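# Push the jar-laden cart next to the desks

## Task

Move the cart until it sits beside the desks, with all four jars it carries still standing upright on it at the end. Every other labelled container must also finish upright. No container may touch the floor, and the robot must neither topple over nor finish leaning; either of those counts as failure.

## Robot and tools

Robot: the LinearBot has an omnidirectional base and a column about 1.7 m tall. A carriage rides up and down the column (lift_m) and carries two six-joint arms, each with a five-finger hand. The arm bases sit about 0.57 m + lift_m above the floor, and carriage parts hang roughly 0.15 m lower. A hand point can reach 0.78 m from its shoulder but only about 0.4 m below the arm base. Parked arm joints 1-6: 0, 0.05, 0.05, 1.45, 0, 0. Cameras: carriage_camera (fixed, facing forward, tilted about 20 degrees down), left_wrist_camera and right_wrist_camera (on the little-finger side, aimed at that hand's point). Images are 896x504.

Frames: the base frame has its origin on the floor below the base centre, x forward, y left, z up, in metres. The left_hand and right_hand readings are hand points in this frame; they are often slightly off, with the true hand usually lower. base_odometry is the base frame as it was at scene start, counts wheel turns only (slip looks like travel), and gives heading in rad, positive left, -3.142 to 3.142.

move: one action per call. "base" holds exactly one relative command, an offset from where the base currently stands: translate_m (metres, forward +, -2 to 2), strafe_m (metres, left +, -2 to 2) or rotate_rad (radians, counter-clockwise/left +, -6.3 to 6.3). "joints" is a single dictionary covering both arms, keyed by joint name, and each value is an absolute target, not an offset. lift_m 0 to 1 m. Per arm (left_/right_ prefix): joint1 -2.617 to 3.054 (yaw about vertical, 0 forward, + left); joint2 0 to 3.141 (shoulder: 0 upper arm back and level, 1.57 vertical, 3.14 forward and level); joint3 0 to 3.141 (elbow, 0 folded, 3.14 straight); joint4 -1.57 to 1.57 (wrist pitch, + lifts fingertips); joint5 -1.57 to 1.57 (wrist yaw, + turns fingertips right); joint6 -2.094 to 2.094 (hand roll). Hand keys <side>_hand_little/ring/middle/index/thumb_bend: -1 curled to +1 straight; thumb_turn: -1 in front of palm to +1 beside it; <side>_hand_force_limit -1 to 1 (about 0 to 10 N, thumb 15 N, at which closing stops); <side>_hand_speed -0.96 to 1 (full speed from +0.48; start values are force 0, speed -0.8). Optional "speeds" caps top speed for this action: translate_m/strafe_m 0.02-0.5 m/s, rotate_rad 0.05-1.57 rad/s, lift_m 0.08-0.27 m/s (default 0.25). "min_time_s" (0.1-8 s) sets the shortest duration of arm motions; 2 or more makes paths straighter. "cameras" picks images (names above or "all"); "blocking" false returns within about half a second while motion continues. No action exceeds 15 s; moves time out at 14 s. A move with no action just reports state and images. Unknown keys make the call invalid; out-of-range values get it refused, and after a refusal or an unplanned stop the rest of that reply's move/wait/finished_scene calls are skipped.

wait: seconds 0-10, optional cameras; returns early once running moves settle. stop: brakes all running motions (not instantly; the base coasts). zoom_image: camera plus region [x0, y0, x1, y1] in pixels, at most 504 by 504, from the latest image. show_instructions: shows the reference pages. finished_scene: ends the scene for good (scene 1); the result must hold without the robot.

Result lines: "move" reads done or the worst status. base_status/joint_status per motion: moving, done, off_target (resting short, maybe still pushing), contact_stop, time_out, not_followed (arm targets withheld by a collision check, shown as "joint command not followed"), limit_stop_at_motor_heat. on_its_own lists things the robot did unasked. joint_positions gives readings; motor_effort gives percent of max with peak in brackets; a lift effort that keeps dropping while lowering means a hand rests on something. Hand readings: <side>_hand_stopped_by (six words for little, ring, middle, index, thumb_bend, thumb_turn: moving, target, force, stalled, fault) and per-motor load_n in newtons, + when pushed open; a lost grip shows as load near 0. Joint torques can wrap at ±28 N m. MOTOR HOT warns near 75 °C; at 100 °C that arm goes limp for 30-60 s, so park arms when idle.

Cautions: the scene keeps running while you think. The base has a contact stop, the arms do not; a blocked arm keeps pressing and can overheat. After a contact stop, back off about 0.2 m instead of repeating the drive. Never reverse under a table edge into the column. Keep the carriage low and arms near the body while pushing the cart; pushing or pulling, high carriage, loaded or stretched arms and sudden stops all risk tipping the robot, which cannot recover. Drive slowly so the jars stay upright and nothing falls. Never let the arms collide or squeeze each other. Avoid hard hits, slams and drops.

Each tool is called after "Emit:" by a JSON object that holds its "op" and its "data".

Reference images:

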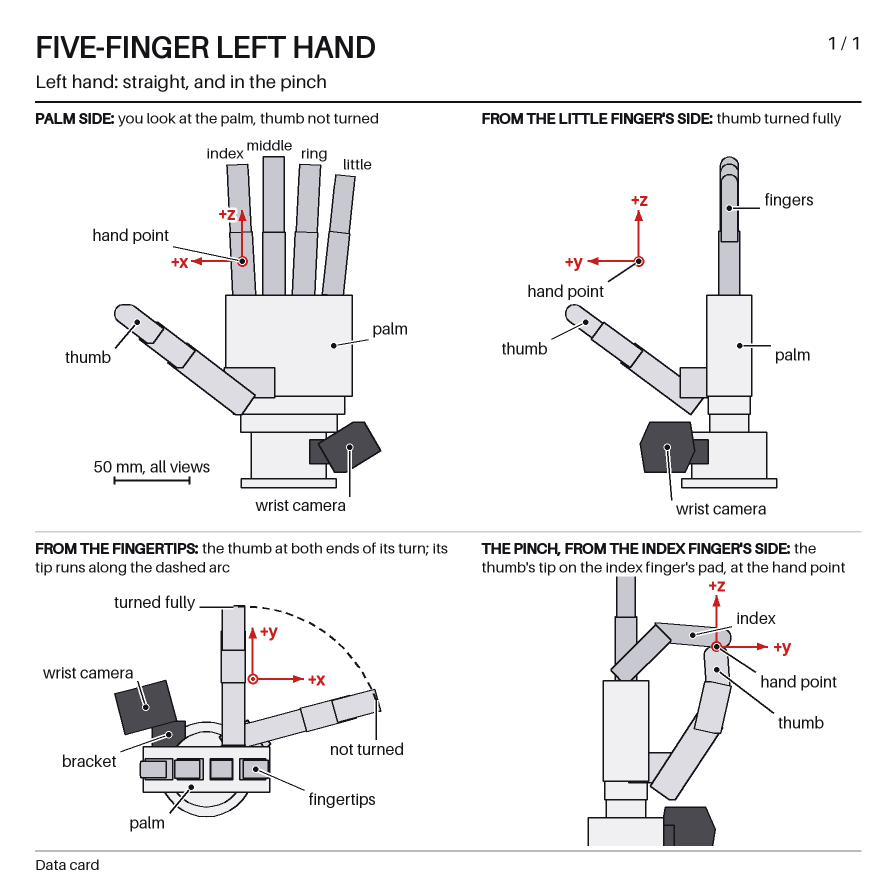

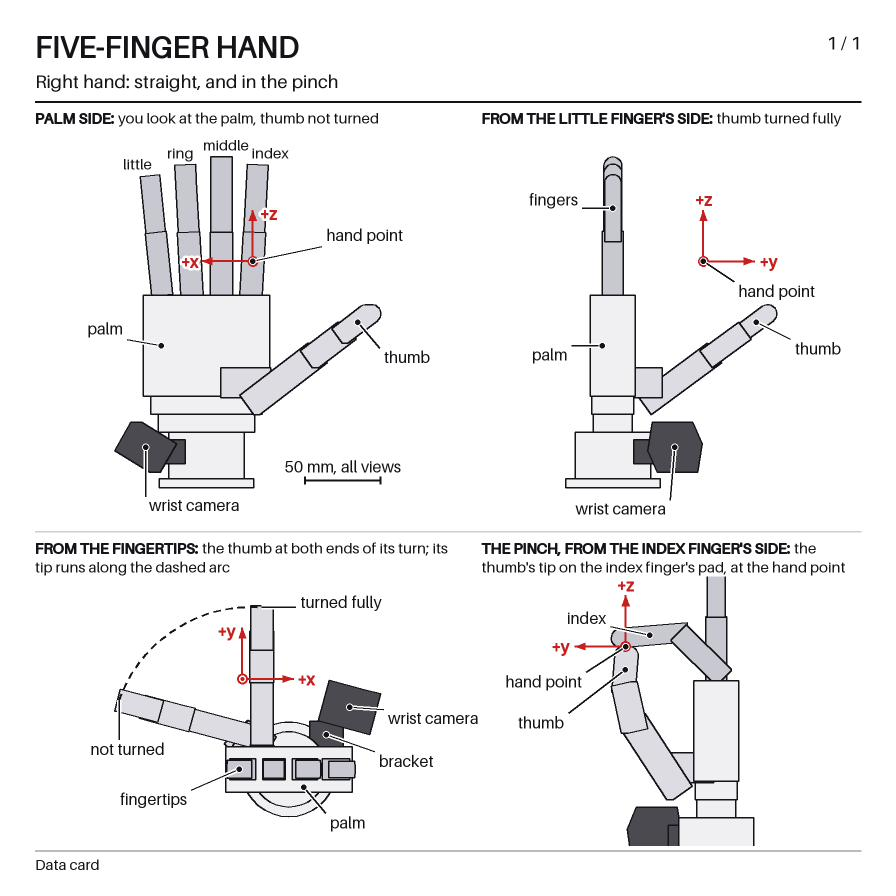

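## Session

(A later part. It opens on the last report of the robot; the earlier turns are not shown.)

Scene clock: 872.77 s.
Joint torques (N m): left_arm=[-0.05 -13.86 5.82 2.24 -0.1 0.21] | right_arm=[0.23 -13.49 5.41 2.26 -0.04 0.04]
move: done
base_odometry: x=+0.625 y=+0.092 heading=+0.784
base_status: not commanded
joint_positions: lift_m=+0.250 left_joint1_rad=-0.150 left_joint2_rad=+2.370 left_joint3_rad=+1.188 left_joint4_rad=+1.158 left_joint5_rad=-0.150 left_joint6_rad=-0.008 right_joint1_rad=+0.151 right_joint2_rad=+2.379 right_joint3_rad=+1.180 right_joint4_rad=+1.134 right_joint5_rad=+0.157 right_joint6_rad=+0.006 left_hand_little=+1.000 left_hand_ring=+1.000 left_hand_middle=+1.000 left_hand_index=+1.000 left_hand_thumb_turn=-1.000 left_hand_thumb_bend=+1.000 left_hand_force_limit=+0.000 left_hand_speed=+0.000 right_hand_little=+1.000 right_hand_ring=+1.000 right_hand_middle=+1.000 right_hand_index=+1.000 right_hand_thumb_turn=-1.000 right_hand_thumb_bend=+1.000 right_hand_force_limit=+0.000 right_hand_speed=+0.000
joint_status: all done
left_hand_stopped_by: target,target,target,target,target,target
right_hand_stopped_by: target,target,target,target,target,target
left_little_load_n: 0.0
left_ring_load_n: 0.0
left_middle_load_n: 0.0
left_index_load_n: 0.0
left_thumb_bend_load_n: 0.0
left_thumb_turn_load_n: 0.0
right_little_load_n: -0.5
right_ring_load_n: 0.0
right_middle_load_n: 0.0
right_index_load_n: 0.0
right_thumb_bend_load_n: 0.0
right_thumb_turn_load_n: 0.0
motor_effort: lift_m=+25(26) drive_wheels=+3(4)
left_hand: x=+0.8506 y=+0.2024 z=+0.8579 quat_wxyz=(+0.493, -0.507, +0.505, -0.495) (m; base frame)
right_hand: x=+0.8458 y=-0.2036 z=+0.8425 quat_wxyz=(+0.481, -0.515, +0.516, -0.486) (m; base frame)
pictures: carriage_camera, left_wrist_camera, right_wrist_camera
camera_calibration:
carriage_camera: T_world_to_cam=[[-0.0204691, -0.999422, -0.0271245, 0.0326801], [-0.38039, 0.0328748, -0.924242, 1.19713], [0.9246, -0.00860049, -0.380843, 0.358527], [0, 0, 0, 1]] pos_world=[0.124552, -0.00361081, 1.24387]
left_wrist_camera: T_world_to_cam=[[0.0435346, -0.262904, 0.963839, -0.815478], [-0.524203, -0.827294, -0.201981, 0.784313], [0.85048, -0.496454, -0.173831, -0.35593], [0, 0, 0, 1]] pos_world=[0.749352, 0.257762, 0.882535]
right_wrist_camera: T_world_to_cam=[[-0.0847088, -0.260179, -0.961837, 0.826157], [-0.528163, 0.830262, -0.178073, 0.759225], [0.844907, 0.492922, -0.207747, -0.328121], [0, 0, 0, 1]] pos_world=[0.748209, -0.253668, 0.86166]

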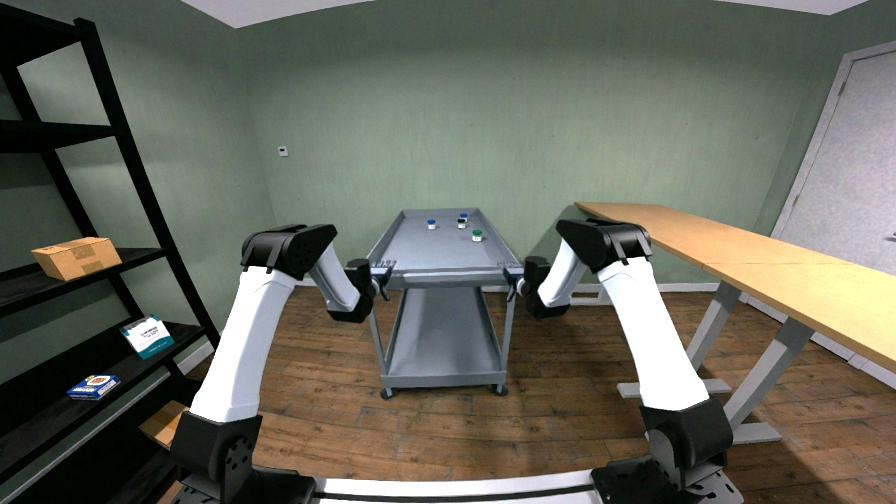

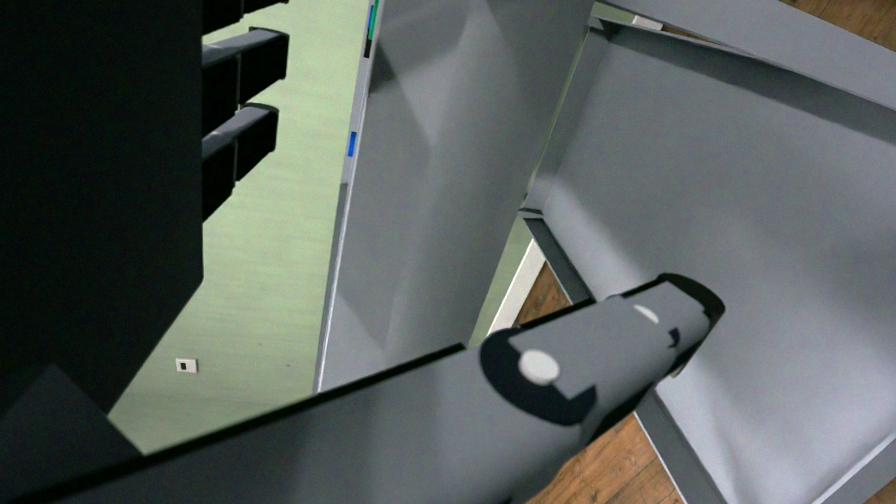

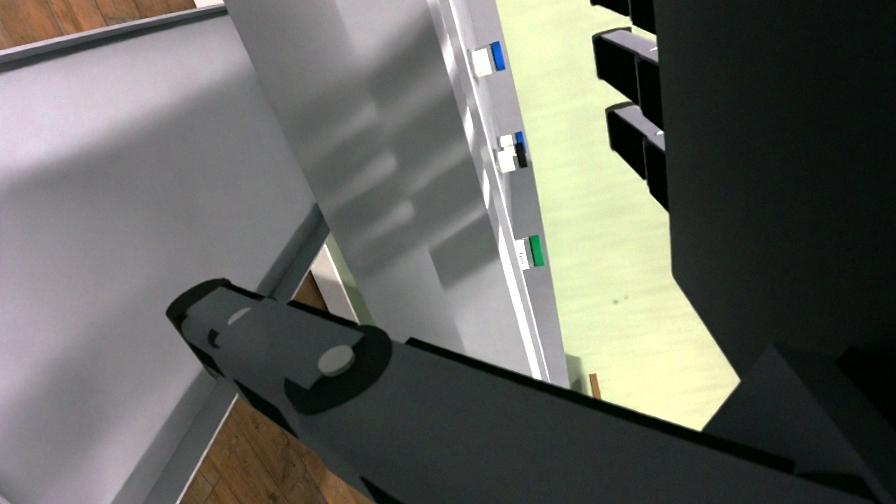

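Emit:
{"op": "move", "data": {"joints": {"lift_m": 0.233}, "cameras": ["all"]}}

Emit:
{"op": "zoom_image", "data": {"camera": "carriage_camera", "region": [340, 240, 450, 320]}}

Emit:
{"op": "zoom_image", "data": {"camera": "carriage_camera", "region": [450, 240, 560, 320]}}

Scene clock: 882.50 s.
Joint torques (N m): left_arm=[-0.03 -14.28 5.68 2.14 -0.1 0.21] | right_arm=[0.2 -13.2 5.37 2.26 -0.05 0.03]
move: done
base_odometry: x=+0.625 y=+0.092 heading=+0.784
base_status: not commanded
joint_positions: lift_m=+0.233 left_joint1_rad=-0.150 left_joint2_rad=+2.374 left_joint3_rad=+1.190 left_joint4_rad=+1.167 left_joint5_rad=-0.150 left_joint6_rad=-0.008 right_joint1_rad=+0.151 right_joint2_rad=+2.376 right_joint3_rad=+1.180 right_joint4_rad=+1.134 right_joint5_rad=+0.157 right_joint6_rad=+0.006 left_hand_little=+1.000 left_hand_ring=+1.000 left_hand_middle=+1.000 left_hand_index=+1.000 left_hand_thumb_turn=-1.000 left_hand_thumb_bend=+1.000 left_hand_force_limit=+0.000 left_hand_speed=+0.000 right_hand_little=+1.000 right_hand_ring=+1.000 right_hand_middle=+1.000 right_hand_index=+1.000 right_hand_thumb_turn=-1.000 right_hand_thumb_bend=+1.000 right_hand_force_limit=+0.000 right_hand_speed=+0.000
joint_status: all done
left_hand_stopped_by: target,target,target,target,target,target
right_hand_stopped_by: target,target,target,target,target,target
left_little_load_n: 0.0
left_ring_load_n: 0.0
left_middle_load_n: 0.0
left_index_load_n: 0.0
left_thumb_bend_load_n: 0.0
left_thumb_turn_load_n: 0.0
right_little_load_n: 0.0
right_ring_load_n: -0.5
right_middle_load_n: 0.0
right_index_load_n: 0.0
right_thumb_bend_load_n: 0.0
right_thumb_turn_load_n: 0.0
motor_effort: lift_m=+25(26) drive_wheels=-1(4)
left_hand: x=+0.8512 y=+0.2023 z=+0.8420 quat_wxyz=(+0.494, -0.505, +0.503, -0.497) (m; base frame)
right_hand: x=+0.8461 y=-0.2036 z=+0.8271 quat_wxyz=(+0.482, -0.515, +0.516, -0.487) (m; base frame)
pictures: carriage_camera, left_wrist_camera, right_wrist_camera
camera_calibration:
carriage_camera: T_world_to_cam=[[-0.0204691, -0.999422, -0.0271245, 0.032219], [-0.38039, 0.0328748, -0.924242, 1.18142], [0.9246, -0.00860049, -0.380843, 0.352053], [0, 0, 0, 1]] pos_world=[0.124552, -0.00361081, 1.22687]
left_wrist_camera: T_world_to_cam=[[0.0366905, -0.261888, 0.964401, -0.795021], [-0.522679, -0.827555, -0.204841, 0.78259], [0.85174, -0.496556, -0.167247, -0.365847], [0, 0, 0, 1]] pos_world=[0.749819, 0.257767, 0.865839]
right_wrist_camera: T_world_to_cam=[[-0.0821656, -0.25983, -0.962152, 0.80955], [-0.527693, 0.830325, -0.179167, 0.757042], [0.845452, 0.493, -0.205335, -0.334032], [0, 0, 0, 1]] pos_world=[0.748411, -0.253567, 0.845958]

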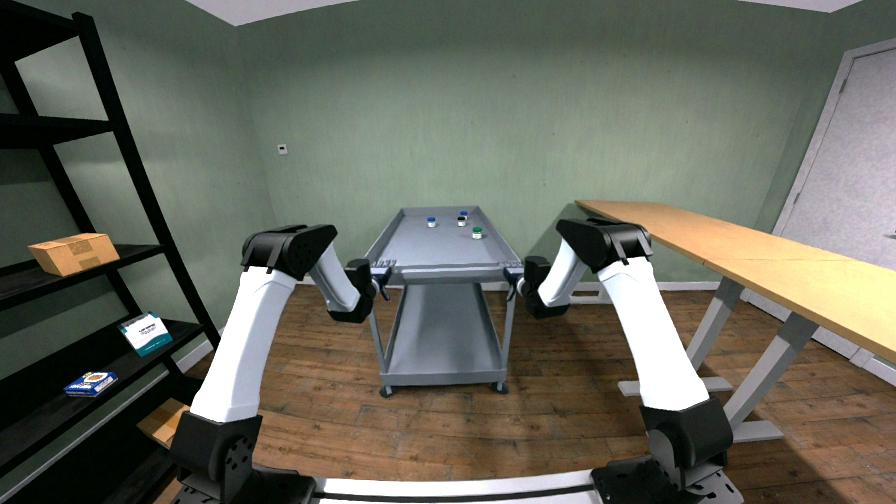

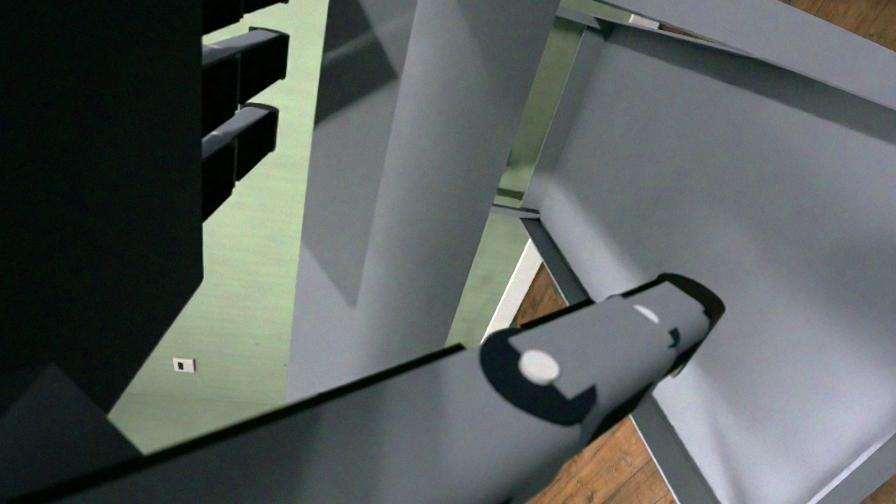

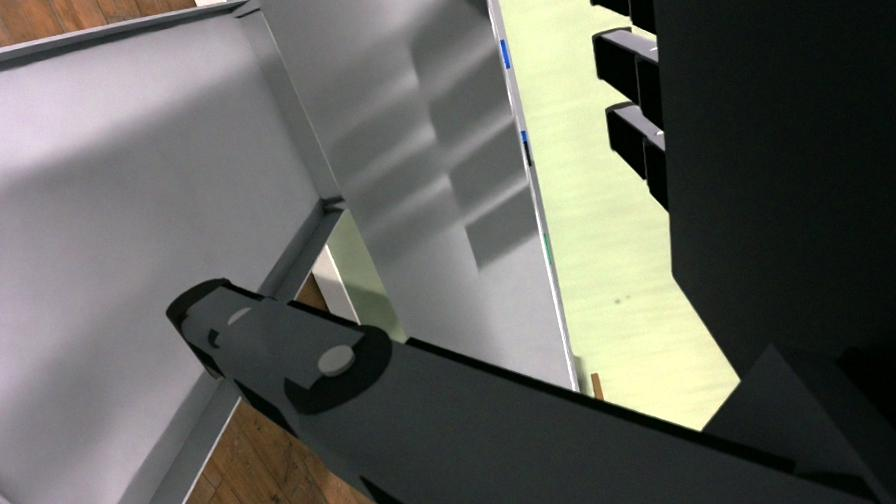

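Scaled by 4.582 from the camera's 896x504 image, which has a finer 1280x720 frame.

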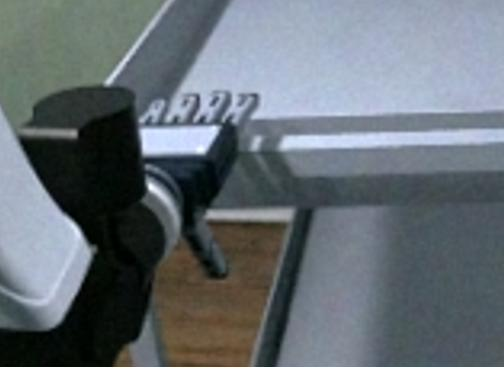

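Scaled by 4.582 from the camera's 896x504 image, which has a finer 1280x720 frame.

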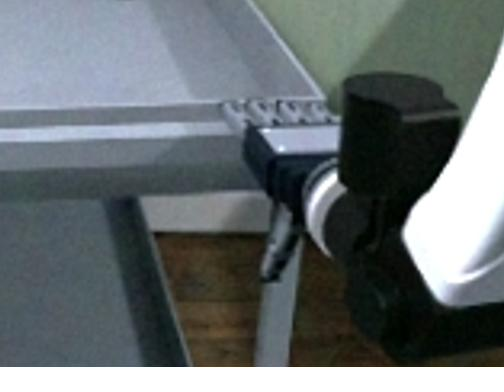

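Emit:
{"op": "move", "data": {"base": {"translate_m": 0.02}, "speeds": {"translate_m": 0.03}}}

Emit:
{"op": "move", "data": {"joints": {"left_hand_speed": -0.9, "right_hand_speed": -0.9, "left_hand_little": -0.5, "left_hand_ring": -0.5, "left_hand_middle": -0.5, "left_hand_index": -0.5, "right_hand_little": -0.5, "right_hand_ring": -0.5, "right_hand_middle": -0.5, "right_hand_index": -0.5}, "cameras": ["all"]}}

Emit:
{"op": "zoom_image", "data": {"camera": "carriage_camera", "region": [340, 240, 450, 320]}}

Emit:
{"op": "zoom_image", "data": {"camera": "carriage_camera", "region": [450, 240, 560, 320]}}

Scene clock: 902.33 s.
Joint torques (N m): left_arm=[-0.02 -14.37 5.76 2.15 -0.1 0.21] | right_arm=[0.2 -13.26 5.46 2.27 -0.04 0.04]
move: done
base_odometry: x=+0.639 y=+0.106 heading=+0.784
base_status: done
joint_positions: lift_m=+0.233 left_joint1_rad=-0.150 left_joint2_rad=+2.374 left_joint3_rad=+1.190 left_joint4_rad=+1.167 left_joint5_rad=-0.150 left_joint6_rad=-0.008 right_joint1_rad=+0.151 right_joint2_rad=+2.376 right_joint3_rad=+1.180 right_joint4_rad=+1.134 right_joint5_rad=+0.157 right_joint6_rad=+0.006 left_hand_little=+1.000 left_hand_ring=+1.000 left_hand_middle=+1.000 left_hand_index=+1.000 left_hand_thumb_turn=-1.000 left_hand_thumb_bend=+1.000 left_hand_force_limit=+0.000 left_hand_speed=+0.000 right_hand_little=+1.000 right_hand_ring=+1.000 right_hand_middle=+1.000 right_hand_index=+1.000 right_hand_thumb_turn=-1.000 right_hand_thumb_bend=+1.000 right_hand_force_limit=+0.000 right_hand_speed=+0.000
joint_status: not commanded
left_hand_stopped_by: target,target,target,target,target,target
right_hand_stopped_by: target,target,target,target,target,target
left_little_load_n: 0.0
left_ring_load_n: 0.0
left_middle_load_n: 0.0
left_index_load_n: 0.0
left_thumb_bend_load_n: 0.0
left_thumb_turn_load_n: 0.0
right_little_load_n: 0.0
right_ring_load_n: 0.0
right_middle_load_n: 0.0
right_index_load_n: 0.0
right_thumb_bend_load_n: 0.0
right_thumb_turn_load_n: 0.0
motor_effort: lift_m=+26(26) drive_wheels=+2(8)
left_hand: x=+0.8512 y=+0.2023 z=+0.8420 quat_wxyz=(+0.494, -0.505, +0.503, -0.497) (m; base frame)
right_hand: x=+0.8461 y=-0.2036 z=+0.8272 quat_wxyz=(+0.482, -0.515, +0.516, -0.487) (m; base frame)
pictures: none

Scene clock: 908.17 s.
Joint torques (N m): left_arm=[0.02 -14.31 4.45 1.87 -0.1 0.21] | right_arm=[0.17 -12.07 3.95 2.06 -0.05 0.04]
move: done
base_odometry: x=+0.639 y=+0.106 heading=+0.784
base_status: not commanded
joint_positions: lift_m=+0.233 left_joint1_rad=-0.150 left_joint2_rad=+2.374 left_joint3_rad=+1.204 left_joint4_rad=+1.192 left_joint5_rad=-0.150 left_joint6_rad=-0.007 right_joint1_rad=+0.151 right_joint2_rad=+2.363 right_joint3_rad=+1.201 right_joint4_rad=+1.150 right_joint5_rad=+0.157 right_joint6_rad=+0.006 left_hand_little=-0.500 left_hand_ring=-0.500 left_hand_middle=-0.500 left_hand_index=-0.500 left_hand_thumb_turn=-1.000 left_hand_thumb_bend=+1.000 left_hand_force_limit=+0.000 left_hand_speed=-0.900 right_hand_little=-0.500 right_hand_ring=-0.500 right_hand_middle=-0.500 right_hand_index=-0.500 right_hand_thumb_turn=-1.000 right_hand_thumb_bend=+1.000 right_hand_force_limit=+0.000 right_hand_speed=-0.900
joint_status: all done
left_hand_stopped_by: target,target,target,target,target,target
right_hand_stopped_by: target,target,target,target,target,target
left_little_load_n: 0.0
left_ring_load_n: 0.0
left_middle_load_n: 0.0
left_index_load_n: 0.0
left_thumb_bend_load_n: 0.0
left_thumb_turn_load_n: 0.0
right_little_load_n: 0.0
right_ring_load_n: 0.0
right_middle_load_n: 0.0
right_index_load_n: 0.0
right_thumb_bend_load_n: 0.0
right_thumb_turn_load_n: 0.0
motor_effort: lift_m=+26(26) drive_wheels=+3(4)
left_hand: x=+0.8564 y=+0.2015 z=+0.8548 quat_wxyz=(+0.503, -0.497, +0.492, -0.508) (m; base frame)
right_hand: x=+0.8540 y=-0.2024 z=+0.8483 quat_wxyz=(+0.496, -0.501, +0.505, -0.497) (m; base frame)
pictures: carriage_camera, left_wrist_camera, right_wrist_camera
camera_calibration:
carriage_camera: T_world_to_cam=[[-0.0204691, -0.999422, -0.0271245, 0.032219], [-0.38039, 0.0328748, -0.924242, 1.18142], [0.9246, -0.00860049, -0.380843, 0.352053], [0, 0, 0, 1]] pos_world=[0.124552, -0.00361081, 1.22687]
left_wrist_camera: T_world_to_cam=[[-0.000824726, -0.256592, 0.966519, -0.778493], [-0.514451, -0.828701, -0.220443, 0.793765], [0.85752, -0.497408, -0.131321, -0.403988], [0, 0, 0, 1]] pos_world=[0.754139, 0.257092, 0.874357]
right_wrist_camera: T_world_to_cam=[[-0.0341809, -0.252829, -0.966907, 0.795384], [-0.518292, 0.831692, -0.199151, 0.773304], [0.85452, 0.494333, -0.159467, -0.383331], [0, 0, 0, 1]] pos_world=[0.755549, -0.252562, 0.861937]

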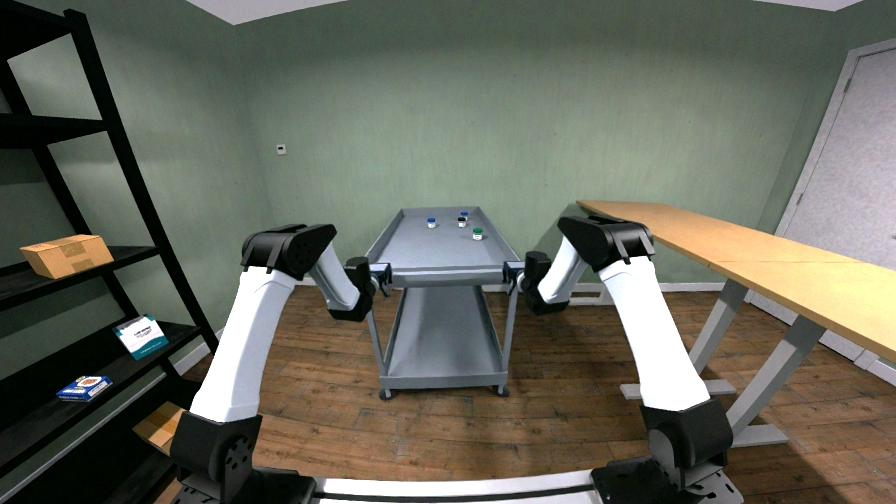

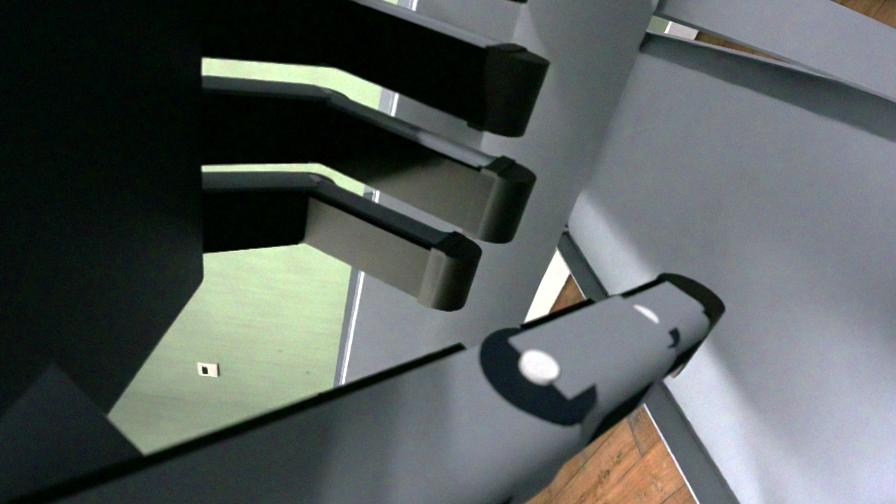

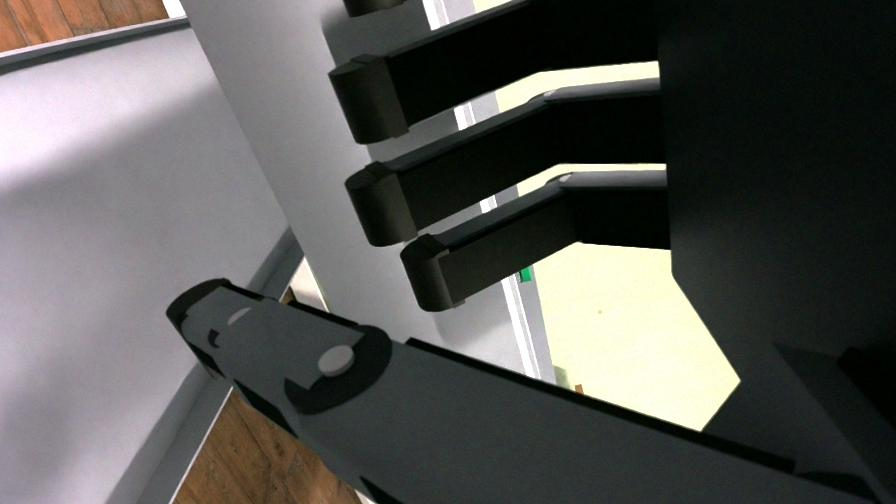

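Scaled by 4.582 from the camera's 896x504 image, which has a finer 1280x720 frame.

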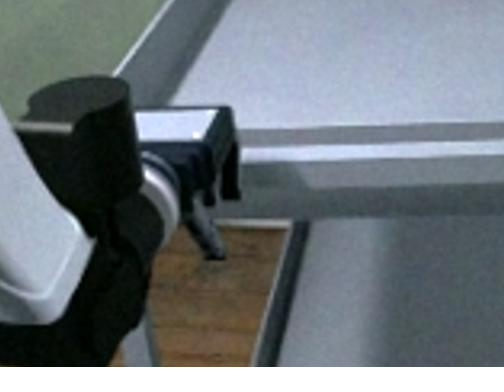

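Scaled by 4.582 from the camera's 896x504 image, which has a finer 1280x720 frame.

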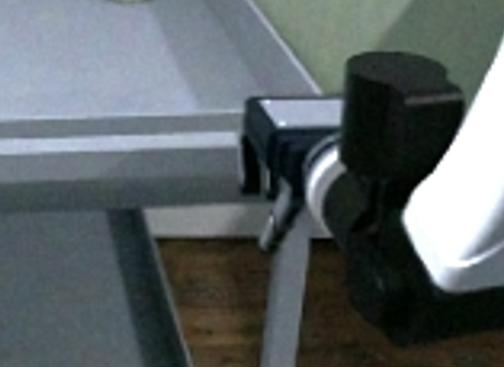

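Emit:
{"op": "move", "data": {"base": {"translate_m": -0.06}, "speeds": {"translate_m": 0.1}}}

Emit:
{"op": "move", "data": {"joints": {"left_hand_speed": 0.3, "right_hand_speed": 0.3, "left_hand_little": 1, "left_hand_ring": 1, "left_hand_middle": 1, "left_hand_index": 1, "right_hand_little": 1, "right_hand_ring": 1, "right_hand_middle": 1, "right_hand_index": 1}}}

Emit:
{"op": "move", "data": {"base": {"translate_m": 0.1}, "speeds": {"translate_m": 0.06}, "cameras": ["all"]}}

Emit:
{"op": "zoom_image", "data": {"camera": "carriage_camera", "region": [340, 240, 450, 320]}}

Emit:
{"op": "zoom_image", "data": {"camera": "carriage_camera", "region": [450, 240, 560, 320]}}

Scene clock: 922.53 s.
Joint torques (N m): left_arm=[-0.02 -14.34 4.48 1.91 -0.08 0.21] | right_arm=[0.18 -12.08 3.96 2.12 -0.04 0.06]
move: done
base_odometry: x=+0.597 y=+0.064 heading=+0.784
base_status: done
joint_positions: lift_m=+0.233 left_joint1_rad=-0.150 left_joint2_rad=+2.374 left_joint3_rad=+1.204 left_joint4_rad=+1.188 left_joint5_rad=-0.150 left_joint6_rad=-0.007 right_joint1_rad=+0.151 right_joint2_rad=+2.363 right_joint3_rad=+1.201 right_joint4_rad=+1.146 right_joint5_rad=+0.157 right_joint6_rad=+0.006 left_hand_little=-0.500 left_hand_ring=-0.500 left_hand_middle=-0.500 left_hand_index=-0.500 left_hand_thumb_turn=-1.000 left_hand_thumb_bend=+1.000 left_hand_force_limit=+0.000 left_hand_speed=-0.900 right_hand_little=-0.500 right_hand_ring=-0.500 right_hand_middle=-0.500 right_hand_index=-0.500 right_hand_thumb_turn=-1.000 right_hand_thumb_bend=+1.000 right_hand_force_limit=+0.000 right_hand_speed=-0.900
joint_status: not commanded
left_hand_stopped_by: target,target,target,target,target,target
right_hand_stopped_by: target,target,target,target,target,target
left_little_load_n: 0.0
left_ring_load_n: 0.0
left_middle_load_n: 0.0
left_index_load_n: 0.0
left_thumb_bend_load_n: 0.0
left_thumb_turn_load_n: 0.0
right_little_load_n: 0.0
right_ring_load_n: 0.0
right_middle_load_n: 0.0
right_index_load_n: 0.0
right_thumb_bend_load_n: 0.0
right_thumb_turn_load_n: 0.0
motor_effort: lift_m=+25(26) drive_wheels=+3(7)
left_hand: x=+0.8562 y=+0.2016 z=+0.8535 quat_wxyz=(+0.502, -0.498, +0.493, -0.507) (m; base frame)
right_hand: x=+0.8537 y=-0.2024 z=+0.8474 quat_wxyz=(+0.495, -0.502, +0.506, -0.497) (m; base frame)
pictures: none

Scene clock: 923.43 s.
Joint torques (N m): left_arm=[-0.03 -14.46 4.52 1.94 -0.09 0.2] | right_arm=[0.18 -12.1 3.92 2.13 -0.04 0.05]
move: done
base_odometry: x=+0.597 y=+0.064 heading=+0.784
base_status: not commanded
joint_positions: lift_m=+0.233 left_joint1_rad=-0.150 left_joint2_rad=+2.374 left_joint3_rad=+1.204 left_joint4_rad=+1.187 left_joint5_rad=-0.150 left_joint6_rad=-0.007 right_joint1_rad=+0.151 right_joint2_rad=+2.363 right_joint3_rad=+1.201 right_joint4_rad=+1.146 right_joint5_rad=+0.157 right_joint6_rad=+0.006 left_hand_little=+1.000 left_hand_ring=+1.000 left_hand_middle=+1.000 left_hand_index=+1.000 left_hand_thumb_turn=-1.000 left_hand_thumb_bend=+1.000 left_hand_force_limit=+0.000 left_hand_speed=+0.300 right_hand_little=+1.000 right_hand_ring=+1.000 right_hand_middle=+1.000 right_hand_index=+1.000 right_hand_thumb_turn=-1.000 right_hand_thumb_bend=+1.000 right_hand_force_limit=+0.000 right_hand_speed=+0.300
joint_status: all done
left_hand_stopped_by: target,target,target,target,target,target
right_hand_stopped_by: target,target,target,target,target,target
left_little_load_n: 0.0
left_ring_load_n: 0.0
left_middle_load_n: 0.0
left_index_load_n: -0.5
left_thumb_bend_load_n: 0.0
left_thumb_turn_load_n: 0.0
right_little_load_n: 0.0
right_ring_load_n: 0.0
right_middle_load_n: 0.0
right_index_load_n: 0.0
right_thumb_bend_load_n: 0.0
right_thumb_turn_load_n: 0.0
motor_effort: lift_m=+26(26) drive_wheels=+2(4)
left_hand: x=+0.8562 y=+0.2016 z=+0.8534 quat_wxyz=(+0.502, -0.498, +0.493, -0.507) (m; base frame)
right_hand: x=+0.8537 y=-0.2024 z=+0.8474 quat_wxyz=(+0.495, -0.502, +0.506, -0.497) (m; base frame)
pictures: none

Scene clock: 925.63 s.
Joint torques (N m): left_arm=[-0.06 -14.41 4.51 1.97 -0.1 0.22] | right_arm=[0.2 -12.03 3.96 2.14 -0.04 0.04]
move: done
base_odometry: x=+0.667 y=+0.135 heading=+0.784
base_status: done
joint_positions: lift_m=+0.233 left_joint1_rad=-0.150 left_joint2_rad=+2.374 left_joint3_rad=+1.204 left_joint4_rad=+1.186 left_joint5_rad=-0.150 left_joint6_rad=-0.007 right_joint1_rad=+0.151 right_joint2_rad=+2.363 right_joint3_rad=+1.201 right_joint4_rad=+1.145 right_joint5_rad=+0.157 right_joint6_rad=+0.006 left_hand_little=+1.000 left_hand_ring=+1.000 left_hand_middle=+1.000 left_hand_index=+1.000 left_hand_thumb_turn=-1.000 left_hand_thumb_bend=+1.000 left_hand_force_limit=+0.000 left_hand_speed=+0.300 right_hand_little=+1.000 right_hand_ring=+1.000 right_hand_middle=+1.000 right_hand_index=+1.000 right_hand_thumb_turn=-1.000 right_hand_thumb_bend=+1.000 right_hand_force_limit=+0.000 right_hand_speed=+0.300
joint_status: not commanded
left_hand_stopped_by: target,target,target,target,target,target
right_hand_stopped_by: target,target,target,target,target,target
left_little_load_n: 0.0
left_ring_load_n: 0.0
left_middle_load_n: 0.0
left_index_load_n: 0.0
left_thumb_bend_load_n: 0.0
left_thumb_turn_load_n: 0.0
right_little_load_n: 0.0
right_ring_load_n: 0.0
right_middle_load_n: 0.0
right_index_load_n: 0.0
right_thumb_bend_load_n: 0.0
right_thumb_turn_load_n: 0.0
motor_effort: lift_m=+26(26) drive_wheels=-1(7)
left_hand: x=+0.8561 y=+0.2016 z=+0.8531 quat_wxyz=(+0.502, -0.498, +0.494, -0.507) (m; base frame)
right_hand: x=+0.8537 y=-0.2025 z=+0.8472 quat_wxyz=(+0.495, -0.502, +0.506, -0.496) (m; base frame)
pictures: carriage_camera, left_wrist_camera, right_wrist_camera
camera_calibration:
carriage_camera: T_world_to_cam=[[-0.0204691, -0.999422, -0.0271245, 0.032219], [-0.38039, 0.0328748, -0.924242, 1.18142], [0.9246, -0.00860049, -0.380843, 0.352053], [0, 0, 0, 1]] pos_world=[0.124552, -0.00361081, 1.22687]
left_wrist_camera: T_world_to_cam=[[0.00498786, -0.257837, 0.966176, -0.781262], [-0.515777, -0.828415, -0.218411, 0.792685], [0.856708, -0.497242, -0.137118, -0.398293], [0, 0, 0, 1]] pos_world=[0.753967, 0.257186, 0.873354]
right_wrist_camera: T_world_to_cam=[[-0.0381358, -0.253433, -0.966601, 0.797272], [-0.51911, 0.831565, -0.197547, 0.772265], [0.853856, 0.494239, -0.163272, -0.379514], [0, 0, 0, 1]] pos_world=[0.755345, -0.252562, 0.861239]

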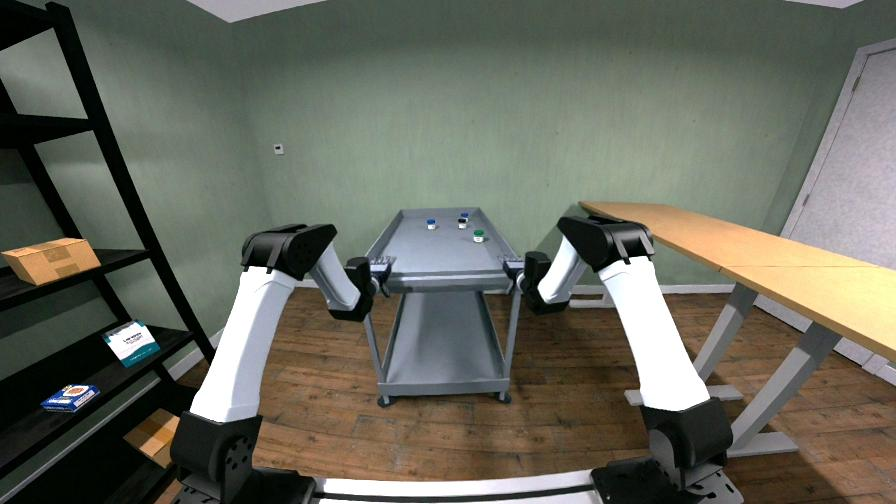

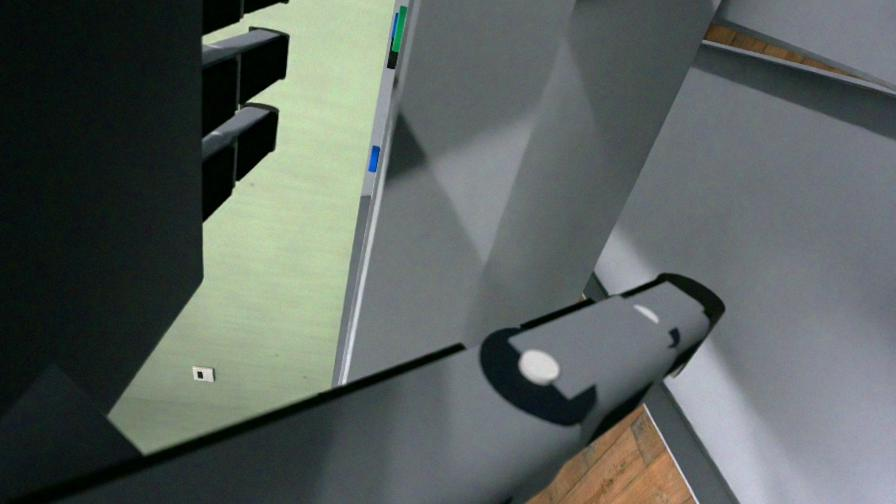

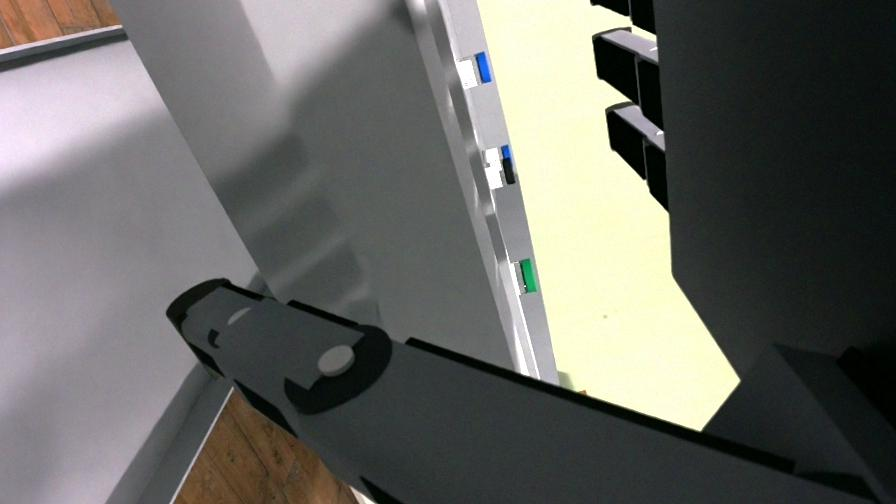

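Scaled by 4.582 from the camera's 896x504 image, which has a finer 1280x720 frame.

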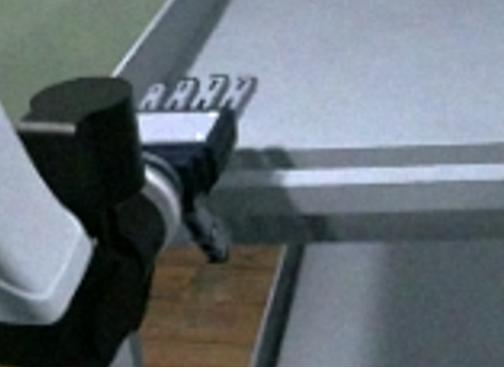

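Scaled by 4.582 from the camera's 896x504 image, which has a finer 1280x720 frame.

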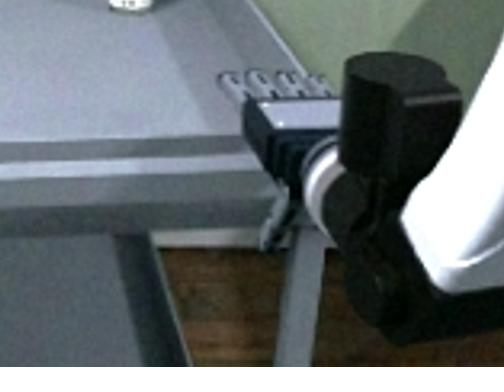

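Emit:
{"op": "move", "data": {"joints": {"left_hand_speed": -0.85, "right_hand_speed": -0.85, "left_hand_little": -0.2, "left_hand_ring": -0.2, "left_hand_middle": -0.2, "left_hand_index": -0.2, "right_hand_little": -0.2, "right_hand_ring": -0.2, "right_hand_middle": -0.2, "right_hand_index": -0.2}, "cameras": ["all"]}}

Emit:
{"op": "zoom_image", "data": {"camera": "carriage_camera", "region": [340, 240, 450, 320]}}

Emit:
{"op": "zoom_image", "data": {"camera": "carriage_camera", "region": [450, 240, 560, 320]}}

Scene clock: 942.90 s.
Joint torques (N m): left_arm=[-0.03 -14.24 4.44 1.87 -0.08 0.2] | right_arm=[0.17 -12.1 3.85 2.05 0.08 0.04]
move: off_target
base_odometry: x=+0.667 y=+0.135 heading=+0.784
base_status: not commanded
joint_positions: lift_m=+0.233 left_joint1_rad=-0.150 left_joint2_rad=+2.374 left_joint3_rad=+1.204 left_joint4_rad=+1.191 left_joint5_rad=-0.150 left_joint6_rad=-0.007 right_joint1_rad=+0.151 right_joint2_rad=+2.363 right_joint3_rad=+1.202 right_joint4_rad=+1.151 right_joint5_rad=+0.147 right_joint6_rad=+0.006 left_hand_little=-0.200 left_hand_ring=-0.200 left_hand_middle=-0.200 left_hand_index=-0.200 left_hand_thumb_turn=-1.000 left_hand_thumb_bend=+1.000 left_hand_force_limit=+0.000 left_hand_speed=-0.850 right_hand_little=-0.199 right_hand_ring=-0.179 right_hand_middle=-0.165 right_hand_index=-0.152 right_hand_thumb_turn=-1.000 right_hand_thumb_bend=+1.000 right_hand_force_limit=+0.000 right_hand_speed=-0.850
joint_status: right_hand_ring off_target (ended at -0.179, target -0.200); right_hand_middle off_target (ended at -0.165, target -0.200); right_hand_index off_target (ended at -0.152, target -0.200); the others done
left_hand_stopped_by: target,target,target,target,target,target
right_hand_stopped_by: target,force,force,force,target,target
left_little_load_n: 0.0
left_ring_load_n: 0.0
left_middle_load_n: 0.0
left_index_load_n: 0.0
left_thumb_bend_load_n: 0.0
left_thumb_turn_load_n: 0.0
right_little_load_n: 2.5
right_ring_load_n: 1.0
right_middle_load_n: 0.0
right_index_load_n: 0.0
right_thumb_bend_load_n: 0.0
right_thumb_turn_load_n: 0.0
motor_effort: lift_m=+26(26) drive_wheels=-3(6)
left_hand: x=+0.8564 y=+0.2015 z=+0.8544 quat_wxyz=(+0.503, -0.497, +0.492, -0.508) (m; base frame)
right_hand: x=+0.8542 y=-0.2003 z=+0.8495 quat_wxyz=(+0.500, -0.502, +0.502, -0.495) (m; base frame)
pictures: carriage_camera, left_wrist_camera, right_wrist_camera
camera_calibration:
carriage_camera: T_world_to_cam=[[-0.0204691, -0.999422, -0.0271245, 0.032219], [-0.38039, 0.0328748, -0.924242, 1.18142], [0.9246, -0.00860049, -0.380843, 0.352053], [0, 0, 0, 1]] pos_world=[0.124552, -0.00361081, 1.22687]
left_wrist_camera: T_world_to_cam=[[0.000232101, -0.257117, 0.96638, -0.778841], [-0.514694, -0.82858, -0.22033, 0.793775], [0.857374, -0.497339, -0.132529, -0.402872], [0, 0, 0, 1]] pos_world=[0.754144, 0.25709, 0.874156]
right_wrist_camera: T_world_to_cam=[[-0.0282648, -0.252586, -0.967162, 0.792264], [-0.526193, 0.826403, -0.200447, 0.778716], [0.849896, 0.503248, -0.156267, -0.381417], [0, 0, 0, 1]] pos_world=[0.756313, -0.251472, 0.862736]

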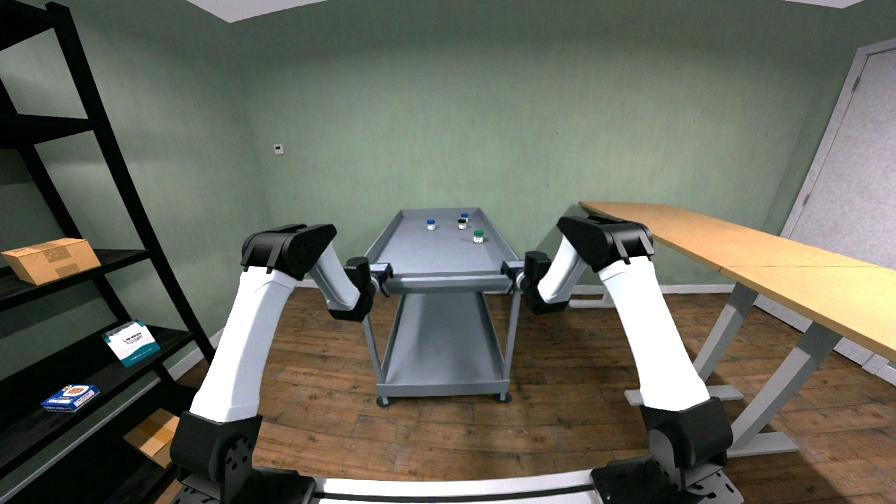

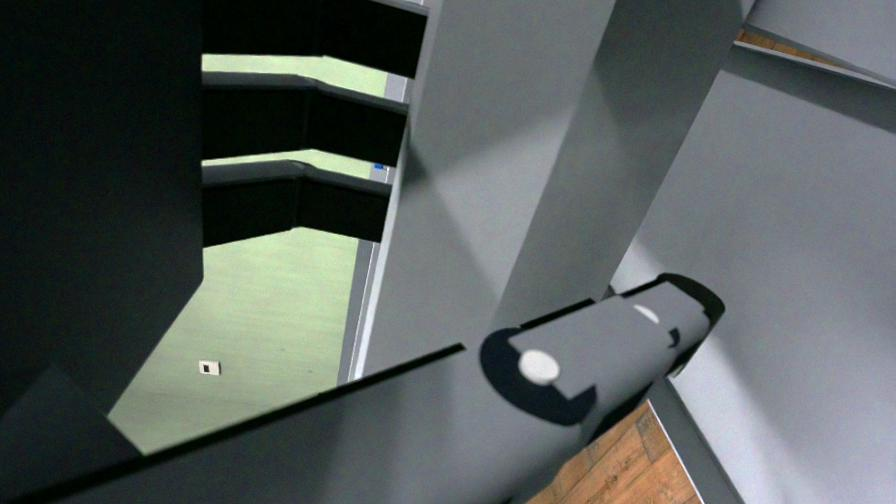

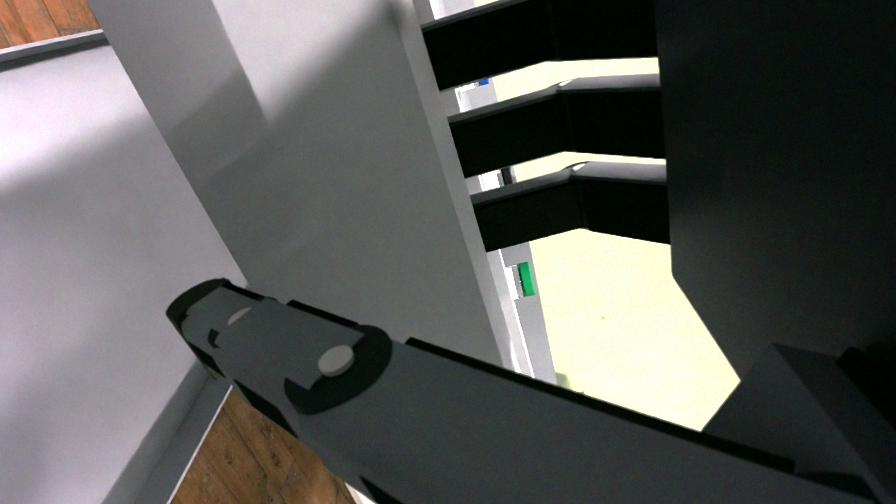

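Scaled by 4.582 from the camera's 896x504 image, which has a finer 1280x720 frame.

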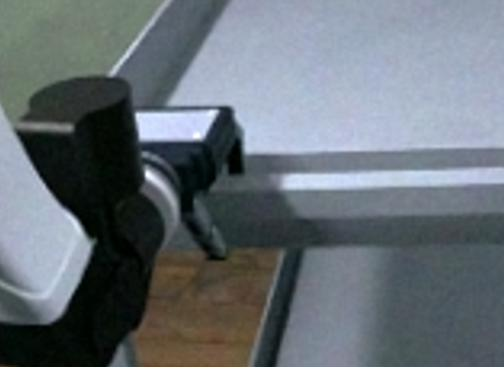

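Scaled by 4.582 from the camera's 896x504 image, which has a finer 1280x720 frame.

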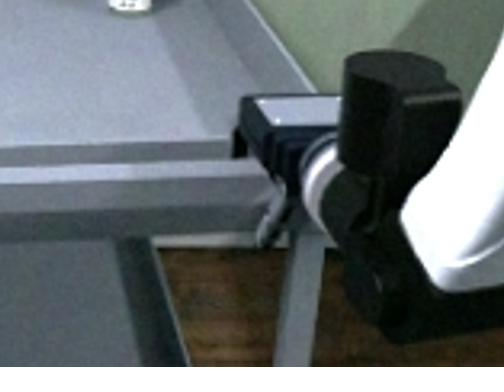

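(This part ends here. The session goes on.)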